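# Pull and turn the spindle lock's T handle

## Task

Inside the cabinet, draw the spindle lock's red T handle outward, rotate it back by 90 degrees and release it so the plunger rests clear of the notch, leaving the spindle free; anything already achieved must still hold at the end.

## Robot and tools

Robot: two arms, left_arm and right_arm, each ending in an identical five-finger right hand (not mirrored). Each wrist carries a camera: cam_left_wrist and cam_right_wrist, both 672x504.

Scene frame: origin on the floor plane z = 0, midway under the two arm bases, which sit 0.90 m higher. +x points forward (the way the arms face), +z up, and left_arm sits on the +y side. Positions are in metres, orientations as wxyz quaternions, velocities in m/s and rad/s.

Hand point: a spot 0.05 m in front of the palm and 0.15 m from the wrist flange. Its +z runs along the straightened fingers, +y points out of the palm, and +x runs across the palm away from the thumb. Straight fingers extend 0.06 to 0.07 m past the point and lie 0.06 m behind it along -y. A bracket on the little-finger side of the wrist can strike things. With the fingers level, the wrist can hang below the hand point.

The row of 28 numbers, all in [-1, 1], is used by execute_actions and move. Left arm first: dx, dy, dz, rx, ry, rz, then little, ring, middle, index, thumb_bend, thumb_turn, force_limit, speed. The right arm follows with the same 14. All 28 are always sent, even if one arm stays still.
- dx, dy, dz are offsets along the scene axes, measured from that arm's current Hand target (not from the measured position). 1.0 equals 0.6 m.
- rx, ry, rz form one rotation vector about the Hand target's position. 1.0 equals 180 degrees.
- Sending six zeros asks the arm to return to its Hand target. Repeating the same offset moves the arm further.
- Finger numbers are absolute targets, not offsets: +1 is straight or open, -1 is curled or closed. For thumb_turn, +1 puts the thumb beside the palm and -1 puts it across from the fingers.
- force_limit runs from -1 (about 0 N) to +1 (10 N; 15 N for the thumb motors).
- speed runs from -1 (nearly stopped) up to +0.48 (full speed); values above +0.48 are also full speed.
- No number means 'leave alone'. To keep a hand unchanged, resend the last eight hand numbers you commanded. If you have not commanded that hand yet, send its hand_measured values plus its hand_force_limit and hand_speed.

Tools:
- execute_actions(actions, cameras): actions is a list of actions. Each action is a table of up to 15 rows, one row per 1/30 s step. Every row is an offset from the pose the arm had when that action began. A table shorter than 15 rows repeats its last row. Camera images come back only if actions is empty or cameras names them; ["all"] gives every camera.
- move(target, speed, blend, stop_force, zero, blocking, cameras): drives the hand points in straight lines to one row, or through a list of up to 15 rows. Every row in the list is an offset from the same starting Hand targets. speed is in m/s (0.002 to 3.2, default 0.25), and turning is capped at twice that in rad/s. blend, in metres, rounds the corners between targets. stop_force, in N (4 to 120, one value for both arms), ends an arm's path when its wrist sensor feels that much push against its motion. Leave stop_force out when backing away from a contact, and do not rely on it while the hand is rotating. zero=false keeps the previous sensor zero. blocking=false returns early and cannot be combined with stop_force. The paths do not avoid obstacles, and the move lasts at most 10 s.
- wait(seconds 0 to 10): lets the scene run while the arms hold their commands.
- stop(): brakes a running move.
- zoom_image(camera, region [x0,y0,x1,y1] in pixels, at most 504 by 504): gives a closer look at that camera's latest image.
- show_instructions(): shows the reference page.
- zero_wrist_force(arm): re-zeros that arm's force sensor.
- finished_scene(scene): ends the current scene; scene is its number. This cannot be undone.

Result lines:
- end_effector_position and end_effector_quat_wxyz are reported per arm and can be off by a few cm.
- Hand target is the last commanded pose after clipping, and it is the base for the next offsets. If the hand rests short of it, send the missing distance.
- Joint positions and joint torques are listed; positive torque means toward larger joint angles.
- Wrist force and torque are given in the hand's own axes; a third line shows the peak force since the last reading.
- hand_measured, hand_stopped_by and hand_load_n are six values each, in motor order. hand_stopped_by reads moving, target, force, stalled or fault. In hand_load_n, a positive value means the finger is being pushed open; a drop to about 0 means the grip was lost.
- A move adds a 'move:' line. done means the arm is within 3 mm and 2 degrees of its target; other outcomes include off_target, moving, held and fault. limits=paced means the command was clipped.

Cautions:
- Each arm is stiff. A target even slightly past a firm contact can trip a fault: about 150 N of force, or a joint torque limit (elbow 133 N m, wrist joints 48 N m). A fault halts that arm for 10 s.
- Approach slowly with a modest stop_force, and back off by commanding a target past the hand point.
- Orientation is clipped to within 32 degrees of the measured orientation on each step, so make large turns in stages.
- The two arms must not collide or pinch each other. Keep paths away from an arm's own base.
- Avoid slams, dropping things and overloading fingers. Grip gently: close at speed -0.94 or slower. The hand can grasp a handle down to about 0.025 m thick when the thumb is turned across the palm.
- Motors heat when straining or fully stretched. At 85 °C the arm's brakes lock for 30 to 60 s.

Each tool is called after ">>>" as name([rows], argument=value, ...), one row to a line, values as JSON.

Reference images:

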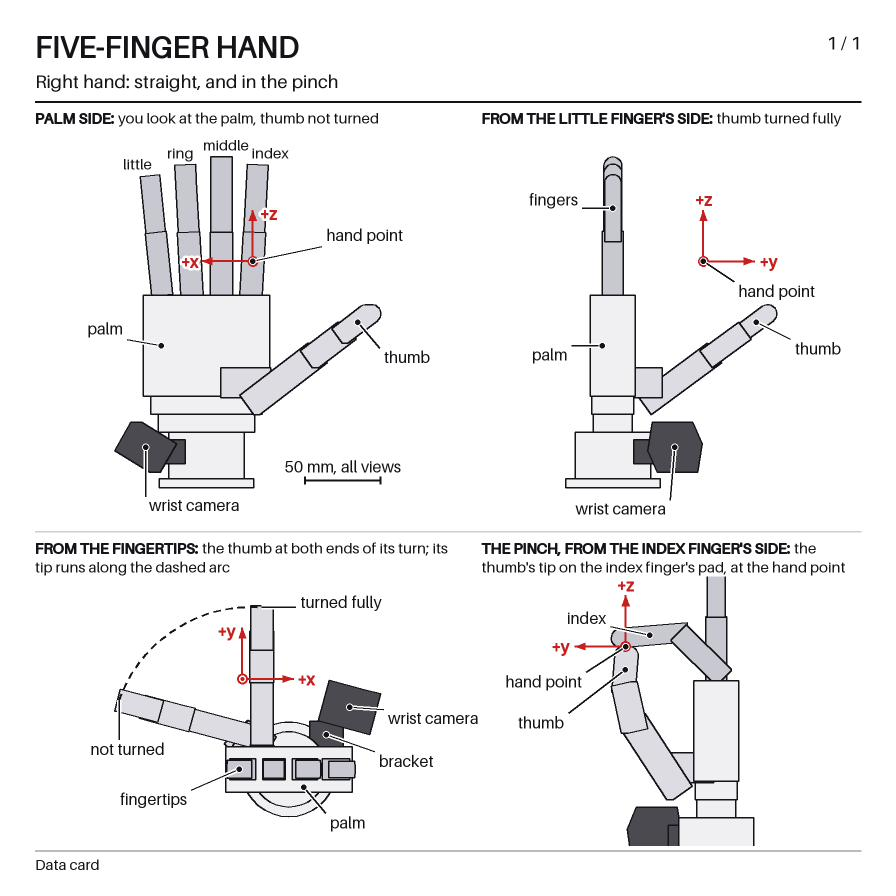

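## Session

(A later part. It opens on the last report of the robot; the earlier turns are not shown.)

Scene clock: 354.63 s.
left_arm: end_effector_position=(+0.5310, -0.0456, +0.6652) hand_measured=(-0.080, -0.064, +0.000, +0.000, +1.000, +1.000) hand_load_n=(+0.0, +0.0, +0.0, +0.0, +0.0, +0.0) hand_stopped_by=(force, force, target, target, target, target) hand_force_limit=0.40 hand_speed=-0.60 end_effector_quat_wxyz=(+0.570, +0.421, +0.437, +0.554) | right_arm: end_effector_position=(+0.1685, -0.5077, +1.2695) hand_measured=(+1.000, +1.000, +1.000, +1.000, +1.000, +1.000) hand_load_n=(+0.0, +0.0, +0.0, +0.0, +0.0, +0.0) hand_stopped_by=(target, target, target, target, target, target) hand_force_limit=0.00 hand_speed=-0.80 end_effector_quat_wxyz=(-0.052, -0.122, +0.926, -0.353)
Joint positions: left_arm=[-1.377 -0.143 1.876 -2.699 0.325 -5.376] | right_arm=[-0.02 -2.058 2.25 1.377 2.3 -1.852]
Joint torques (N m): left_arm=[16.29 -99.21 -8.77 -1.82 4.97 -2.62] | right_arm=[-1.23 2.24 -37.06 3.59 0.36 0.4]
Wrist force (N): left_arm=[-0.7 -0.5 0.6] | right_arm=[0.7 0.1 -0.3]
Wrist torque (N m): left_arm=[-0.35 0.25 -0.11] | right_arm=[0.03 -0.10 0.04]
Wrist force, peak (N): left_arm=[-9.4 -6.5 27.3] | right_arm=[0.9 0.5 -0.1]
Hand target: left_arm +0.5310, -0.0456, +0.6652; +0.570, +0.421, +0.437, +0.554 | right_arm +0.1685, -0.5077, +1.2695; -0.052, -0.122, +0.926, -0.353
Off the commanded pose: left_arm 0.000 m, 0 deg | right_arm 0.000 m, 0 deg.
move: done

>>> move(target=[0.003,0,0,0,0,0, 0.0,0.02,0,0, 1, 1, 0.4, -0.5, 0,0,0,0,0,0, 1,1,1,1,1,1,0,-0.8], speed=0.02)

>>> move(target=[0,0,-0.09,0,0,0, 0.0,0.02,0,0, 1, 1, 0.4, -0.5, 0,0,0,0,0,0, 1,1,1,1,1,1,0,-0.8], speed=0.03, stop_force=6, cameras=["cam_left_wrist"])

Scene clock: 385.93 s.
left_arm: end_effector_position=(+0.5328, -0.0456, +0.6652) hand_measured=(+0.000, +0.020, +0.000, +0.000, +1.000, +1.000) hand_load_n=(-0.5, +0.0, +0.0, +0.0, +0.0, +0.0) hand_stopped_by=(target, target, target, target, target, target) hand_force_limit=0.40 hand_speed=-0.50 end_effector_quat_wxyz=(+0.570, +0.421, +0.437, +0.554) | right_arm: end_effector_position=(+0.1685, -0.5077, +1.2695) hand_measured=(+1.000, +1.000, +1.000, +1.000, +1.000, +1.000) hand_load_n=(+0.0, +0.0, +0.0, +0.0, +0.0, +0.0) hand_stopped_by=(target, target, target, target, target, target) hand_force_limit=0.00 hand_speed=-0.80 end_effector_quat_wxyz=(-0.052, -0.122, +0.926, -0.353)
Joint positions: left_arm=[-1.374 -0.145 1.874 -2.689 0.327 -5.384] | right_arm=[-0.02 -2.058 2.25 1.377 2.3 -1.852]
Joint torques (N m): left_arm=[15.05 -100.38 -9.53 -1.57 4.61 -3.21] | right_arm=[0.02 1.41 -37.33 3.35 0.22 0.36]
Wrist force (N): left_arm=[-0.5 -0.5 0.4] | right_arm=[0.3 0.2 -0.2]
Wrist torque (N m): left_arm=[-0.35 0.22 -0.10] | right_arm=[0.05 -0.04 0.03]
Wrist force, peak (N): left_arm=[-1.0 -0.7 0.5] | right_arm=[0.6 0.8 -0.4]
Hand target: left_arm +0.5328, -0.0456, +0.6652; +0.570, +0.421, +0.437, +0.554 | right_arm +0.1685, -0.5077, +1.2695; -0.052, -0.122, +0.926, -0.353
Off the commanded pose: left_arm 0.000 m, 0 deg | right_arm 0.000 m, 0 deg.
move: done

Scene clock: 388.70 s.
left_arm: end_effector_position=(+0.5328, -0.0456, +0.6112) hand_measured=(+0.000, +0.020, +0.000, +0.000, +1.000, +1.000) hand_load_n=(+0.0, +0.0, +0.0, +0.0, +0.0, +0.0) hand_stopped_by=(target, target, target, target, target, target) hand_force_limit=0.40 hand_speed=-0.50 end_effector_quat_wxyz=(+0.570, +0.421, +0.437, +0.554) | right_arm: end_effector_position=(+0.1685, -0.5077, +1.2695) hand_measured=(+1.000, +1.000, +1.000, +1.000, +1.000, +1.000) hand_load_n=(+0.0, +0.0, +0.0, +0.0, +0.0, +0.0) hand_stopped_by=(target, target, target, target, target, target) hand_force_limit=0.00 hand_speed=-0.80 end_effector_quat_wxyz=(-0.052, -0.122, +0.926, -0.353)
Joint positions: left_arm=[-1.374 -0.055 1.794 -2.699 0.327 -5.384] | right_arm=[-0.02 -2.058 2.25 1.377 2.3 -1.852]
Joint torques (N m): left_arm=[13.14 -67.9 -7.88 -5.67 3.22 2.44] | right_arm=[0.09 2.22 -36.68 3.28 0.08 0.37]
Wrist force (N): left_arm=[-0.8 -0.7 0.4] | right_arm=[0.4 0.5 -0.5]
Wrist torque (N m): left_arm=[-0.37 0.28 -0.11] | right_arm=[0.10 -0.05 0.04]
Wrist force, peak (N): left_arm=[-0.9 -0.7 0.7] | right_arm=[0.9 0.7 0.0]
Hand target: left_arm +0.5328, -0.0456, +0.6112; +0.570, +0.421, +0.437, +0.554 | right_arm +0.1685, -0.5077, +1.2695; -0.052, -0.122, +0.926, -0.353
Off the commanded pose: left_arm 0.000 m, 0 deg | right_arm 0.000 m, 0 deg.
move: done
camera_calibration:
cam_left_wrist: T_world_to_cam=[[-0.202824, 0.29296, 0.934364, -0.44255], [-0.556001, -0.819916, 0.136384, 0.171759], [0.806055, -0.491846, 0.329185, -0.537436], [0, 0, 0, 1]] pos_world=[0.438941, 0.00614175, 0.566994]
Images, in order (width x height): cam_left_wrist 672x504.

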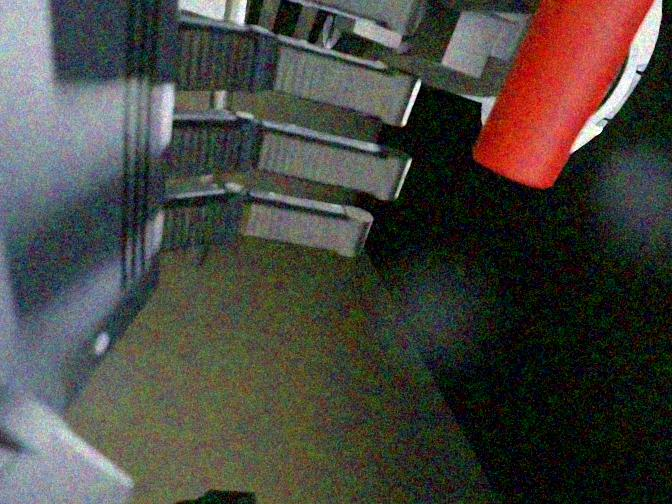

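>>> move(target=[-0.165,0.02,0,0,0,0, 0.0,0.02,0,0, 1, 1, 0.4, -0.5, 0,0,0,0,0,0, 1,1,1,1,1,1,0,-0.8], speed=0.12, cameras=["cam_left_wrist"])

>>> zoom_image(camera="cam_left_wrist", region=[280, 0, 600, 200])

>>> move(target=[0,0.1,0.02,0,0,0, 1,1,1,1, 1, 1, 0.4, 0.3, 0,0,0,0,0,0, 1,1,1,1,1,1,0,-0.8], speed=0.12, cameras=["cam_left_wrist"])

>>> zoom_image(camera="cam_left_wrist", region=[200, 0, 500, 200])

Scene clock: 402.50 s.
left_arm: end_effector_position=(+0.4339, -0.0336, +0.6112) hand_measured=(+0.000, +0.020, +0.000, +0.000, +1.000, +1.000) hand_load_n=(+0.0, +0.0, +0.0, +0.0, +0.0, +0.0) hand_stopped_by=(target, target, target, target, target, target) hand_force_limit=0.40 hand_speed=-0.50 end_effector_quat_wxyz=(+0.570, +0.421, +0.437, +0.554) | right_arm: end_effector_position=(+0.1685, -0.5077, +1.2695) hand_measured=(+1.000, +1.000, +1.000, +1.000, +1.000, +1.000) hand_load_n=(+0.0, +0.0, +0.0, +0.0, +0.0, +0.0) hand_stopped_by=(target, target, target, target, target, target) hand_force_limit=0.00 hand_speed=-0.80 end_effector_quat_wxyz=(-0.052, -0.122, +0.926, -0.353)
Joint positions: left_arm=[-1.539 0.066 1.804 -3.34 0.268 -4.852] | right_arm=[-0.02 -2.058 2.25 1.377 2.3 -1.852]
Joint torques (N m): left_arm=[-16.15 -61.89 -3 -5.91 -1.4 2.74] | right_arm=[0.24 1.92 -36.99 3.47 -0.15 0.72]
Wrist force (N): left_arm=[-0.6 -0.7 0.3] | right_arm=[0.4 0.4 0.0]
Wrist torque (N m): left_arm=[-0.38 0.25 -0.27] | right_arm=[0.05 -0.06 0.03]
Wrist force, peak (N): left_arm=[-0.8 -0.7 1.6] | right_arm=[0.8 0.6 -0.3]
Hand target: left_arm +0.4338, -0.0336, +0.6112; +0.570, +0.421, +0.437, +0.554 | right_arm +0.1685, -0.5077, +1.2695; -0.052, -0.122, +0.926, -0.353
Off the commanded pose: left_arm 0.000 m, 0 deg | right_arm 0.000 m, 0 deg.
move: done
camera_calibration:
cam_left_wrist: T_world_to_cam=[[-0.202697, 0.293021, 0.934373, -0.466204], [-0.556381, -0.819664, 0.13635, 0.126836], [0.805825, -0.49223, 0.329175, -0.451672], [0, 0, 0, 1]] pos_world=[0.34004, 0.0182435, 0.566994]
Images, in order (width x height): cam_left_wrist 672x504.

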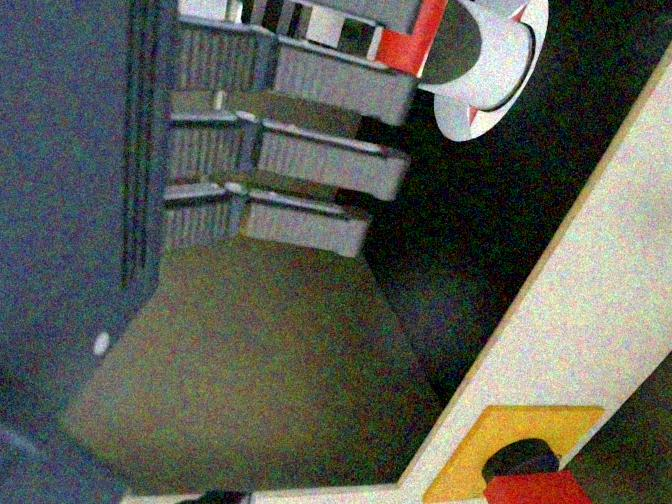

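Scaled by 1.575.

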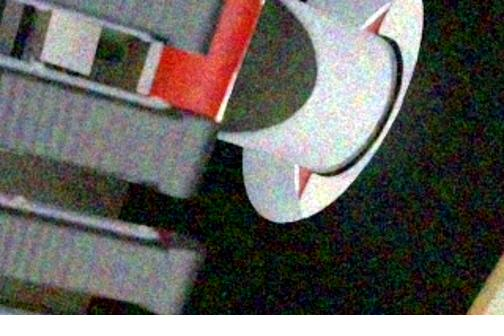

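Scene clock: 403.57 s.
left_arm: end_effector_position=(+0.4339, +0.0264, +0.6232) hand_measured=(+1.000, +1.000, +1.000, +1.000, +1.000, +1.000) hand_load_n=(+0.0, +0.0, +0.0, +0.0, +0.0, +0.0) hand_stopped_by=(target, target, target, target, target, target) hand_force_limit=0.40 hand_speed=0.30 end_effector_quat_wxyz=(+0.570, +0.421, +0.437, +0.554) | right_arm: end_effector_position=(+0.1685, -0.5077, +1.2695) hand_measured=(+1.000, +1.000, +1.000, +1.000, +1.000, +1.000) hand_load_n=(+0.0, +0.0, +0.0, +0.0, +0.0, +0.0) hand_stopped_by=(target, target, target, target, target, target) hand_force_limit=0.00 hand_speed=-0.80 end_effector_quat_wxyz=(-0.052, -0.122, +0.926, -0.353)
Joint positions: left_arm=[-1.535 0.08 1.9 -3.437 0.268 -4.864] | right_arm=[-0.02 -2.058 2.25 1.377 2.3 -1.852]
Joint torques (N m): left_arm=[-17.71 -58.58 27.3 -5.61 -1.57 2.47] | right_arm=[-1.68 2.01 -36.61 3.17 -0.25 0.32]
Wrist force (N): left_arm=[-0.6 -0.7 0.6] | right_arm=[0.4 0.1 0.2]
Wrist torque (N m): left_arm=[-0.38 0.21 -0.27] | right_arm=[0.00 -0.07 0.02]
Wrist force, peak (N): left_arm=[-1.7 -0.7 0.4] | right_arm=[0.7 0.8 -0.2]
Hand target: left_arm +0.4338, +0.0264, +0.6232; +0.570, +0.421, +0.437, +0.554 | right_arm +0.1685, -0.5077, +1.2695; -0.052, -0.122, +0.926, -0.353
Off the commanded pose: left_arm 0.000 m, 0 deg | right_arm 0.000 m, 0 deg.
move: done
camera_calibration:
cam_left_wrist: T_world_to_cam=[[-0.202935, 0.293003, 0.934327, -0.494858], [-0.555941, -0.819956, 0.136386, 0.174149], [0.806068, -0.491753, 0.32929, -0.426327], [0, 0, 0, 1]] pos_world=[0.340041, 0.0781414, 0.578994]
Images, in order (width x height): cam_left_wrist 672x504.

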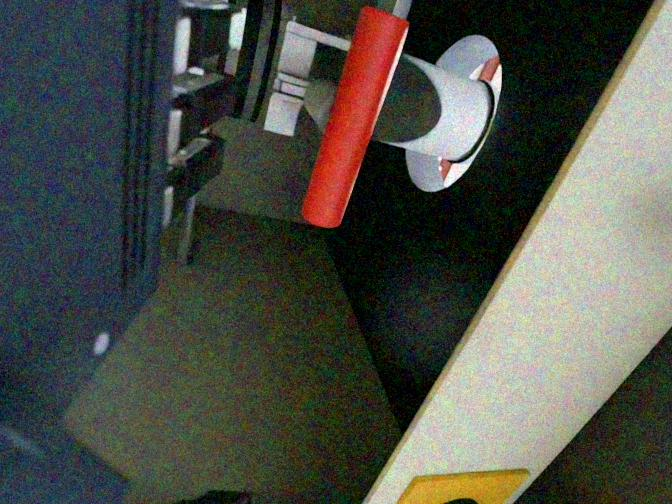

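Scaled by 1.680.

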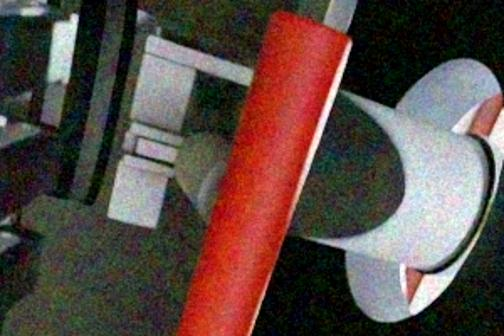

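>>> zoom_image(camera="cam_left_wrist", region=[260, 0, 420, 160])

Scaled by 3.150.

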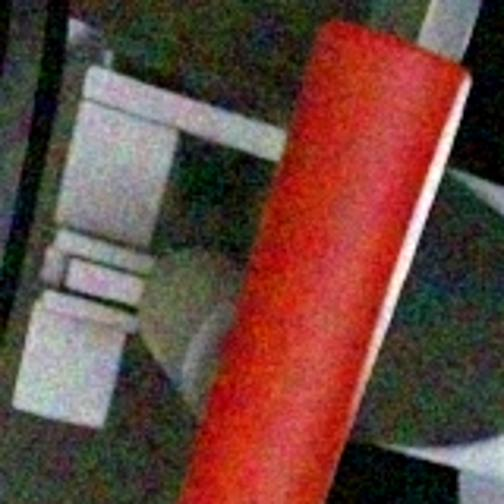

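>>> move(target=[0.03,0.1,0.0,0,0,0, 1,1,1,1, 1, 1, 0.4, 0.3, 0,0,0,0,0,0, 1,1,1,1,1,1,0,-0.8], speed=0.12, cameras=["cam_left_wrist"])

>>> zoom_image(camera="cam_left_wrist", region=[200, 50, 480, 310])

Scene clock: 508.87 s.
left_arm: end_effector_position=(+0.4518, +0.0864, +0.6232) hand_measured=(+1.000, +1.000, +1.000, +1.000, +1.000, +1.000) hand_load_n=(+0.0, +0.0, +0.0, +0.0, +0.0, +0.0) hand_stopped_by=(target, target, target, target, target, target) hand_force_limit=0.40 hand_speed=0.30 end_effector_quat_wxyz=(+0.570, +0.421, +0.437, +0.554) | right_arm: end_effector_position=(+0.1685, -0.5077, +1.2695) hand_measured=(+1.000, +1.000, +1.000, +1.000, +1.000, +1.000) hand_load_n=(+0.0, +0.0, +0.0, +0.0, +0.0, +0.0) hand_stopped_by=(target, target, target, target, target, target) hand_force_limit=0.00 hand_speed=-0.80 end_effector_quat_wxyz=(-0.052, -0.122, +0.926, -0.353)
Joint positions: left_arm=[-1.49 0.087 1.984 -3.371 0.277 -5.028] | right_arm=[-0.02 -2.058 2.25 1.377 2.3 -1.852]
Joint torques (N m): left_arm=[15.39 -85.78 30.2 -1.93 5.02 -3.02] | right_arm=[-1.55 2.45 -36.89 3.22 -0.63 0.2]
Wrist force (N): left_arm=[-0.3 -0.7 0.4] | right_arm=[0.6 0.2 -0.3]
Wrist torque (N m): left_arm=[-0.37 0.19 -0.07] | right_arm=[0.06 -0.08 0.04]
Wrist force, peak (N): left_arm=[-1.3 -0.4 0.5] | right_arm=[0.7 0.7 -0.4]
Hand target: left_arm +0.4518, +0.0864, +0.6232; +0.570, +0.421, +0.437, +0.554 | right_arm +0.1685, -0.5077, +1.2695; -0.052, -0.122, +0.926, -0.353
Off the commanded pose: left_arm 0.000 m, 0 deg | right_arm 0.000 m, 0 deg.
move: done
camera_calibration:
cam_left_wrist: T_world_to_cam=[[-0.202818, 0.292933, 0.934374, -0.508866], [-0.555953, -0.819949, 0.136383, 0.233303], [0.80609, -0.491807, 0.329158, -0.411174], [0, 0, 0, 1]] pos_world=[0.357941, 0.138142, 0.578994]
Images, in order (width x height): cam_left_wrist 672x504.

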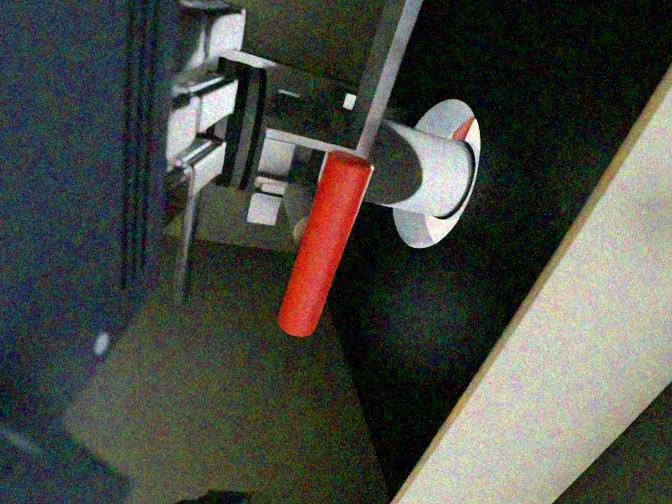

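Scaled by 1.800.

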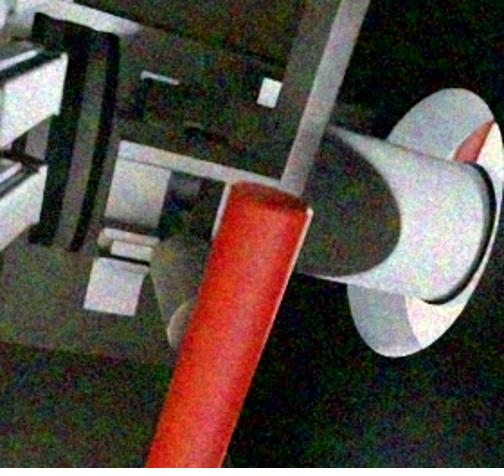

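>>> finished_scene(scene=2)

The scene is finished: the task was done.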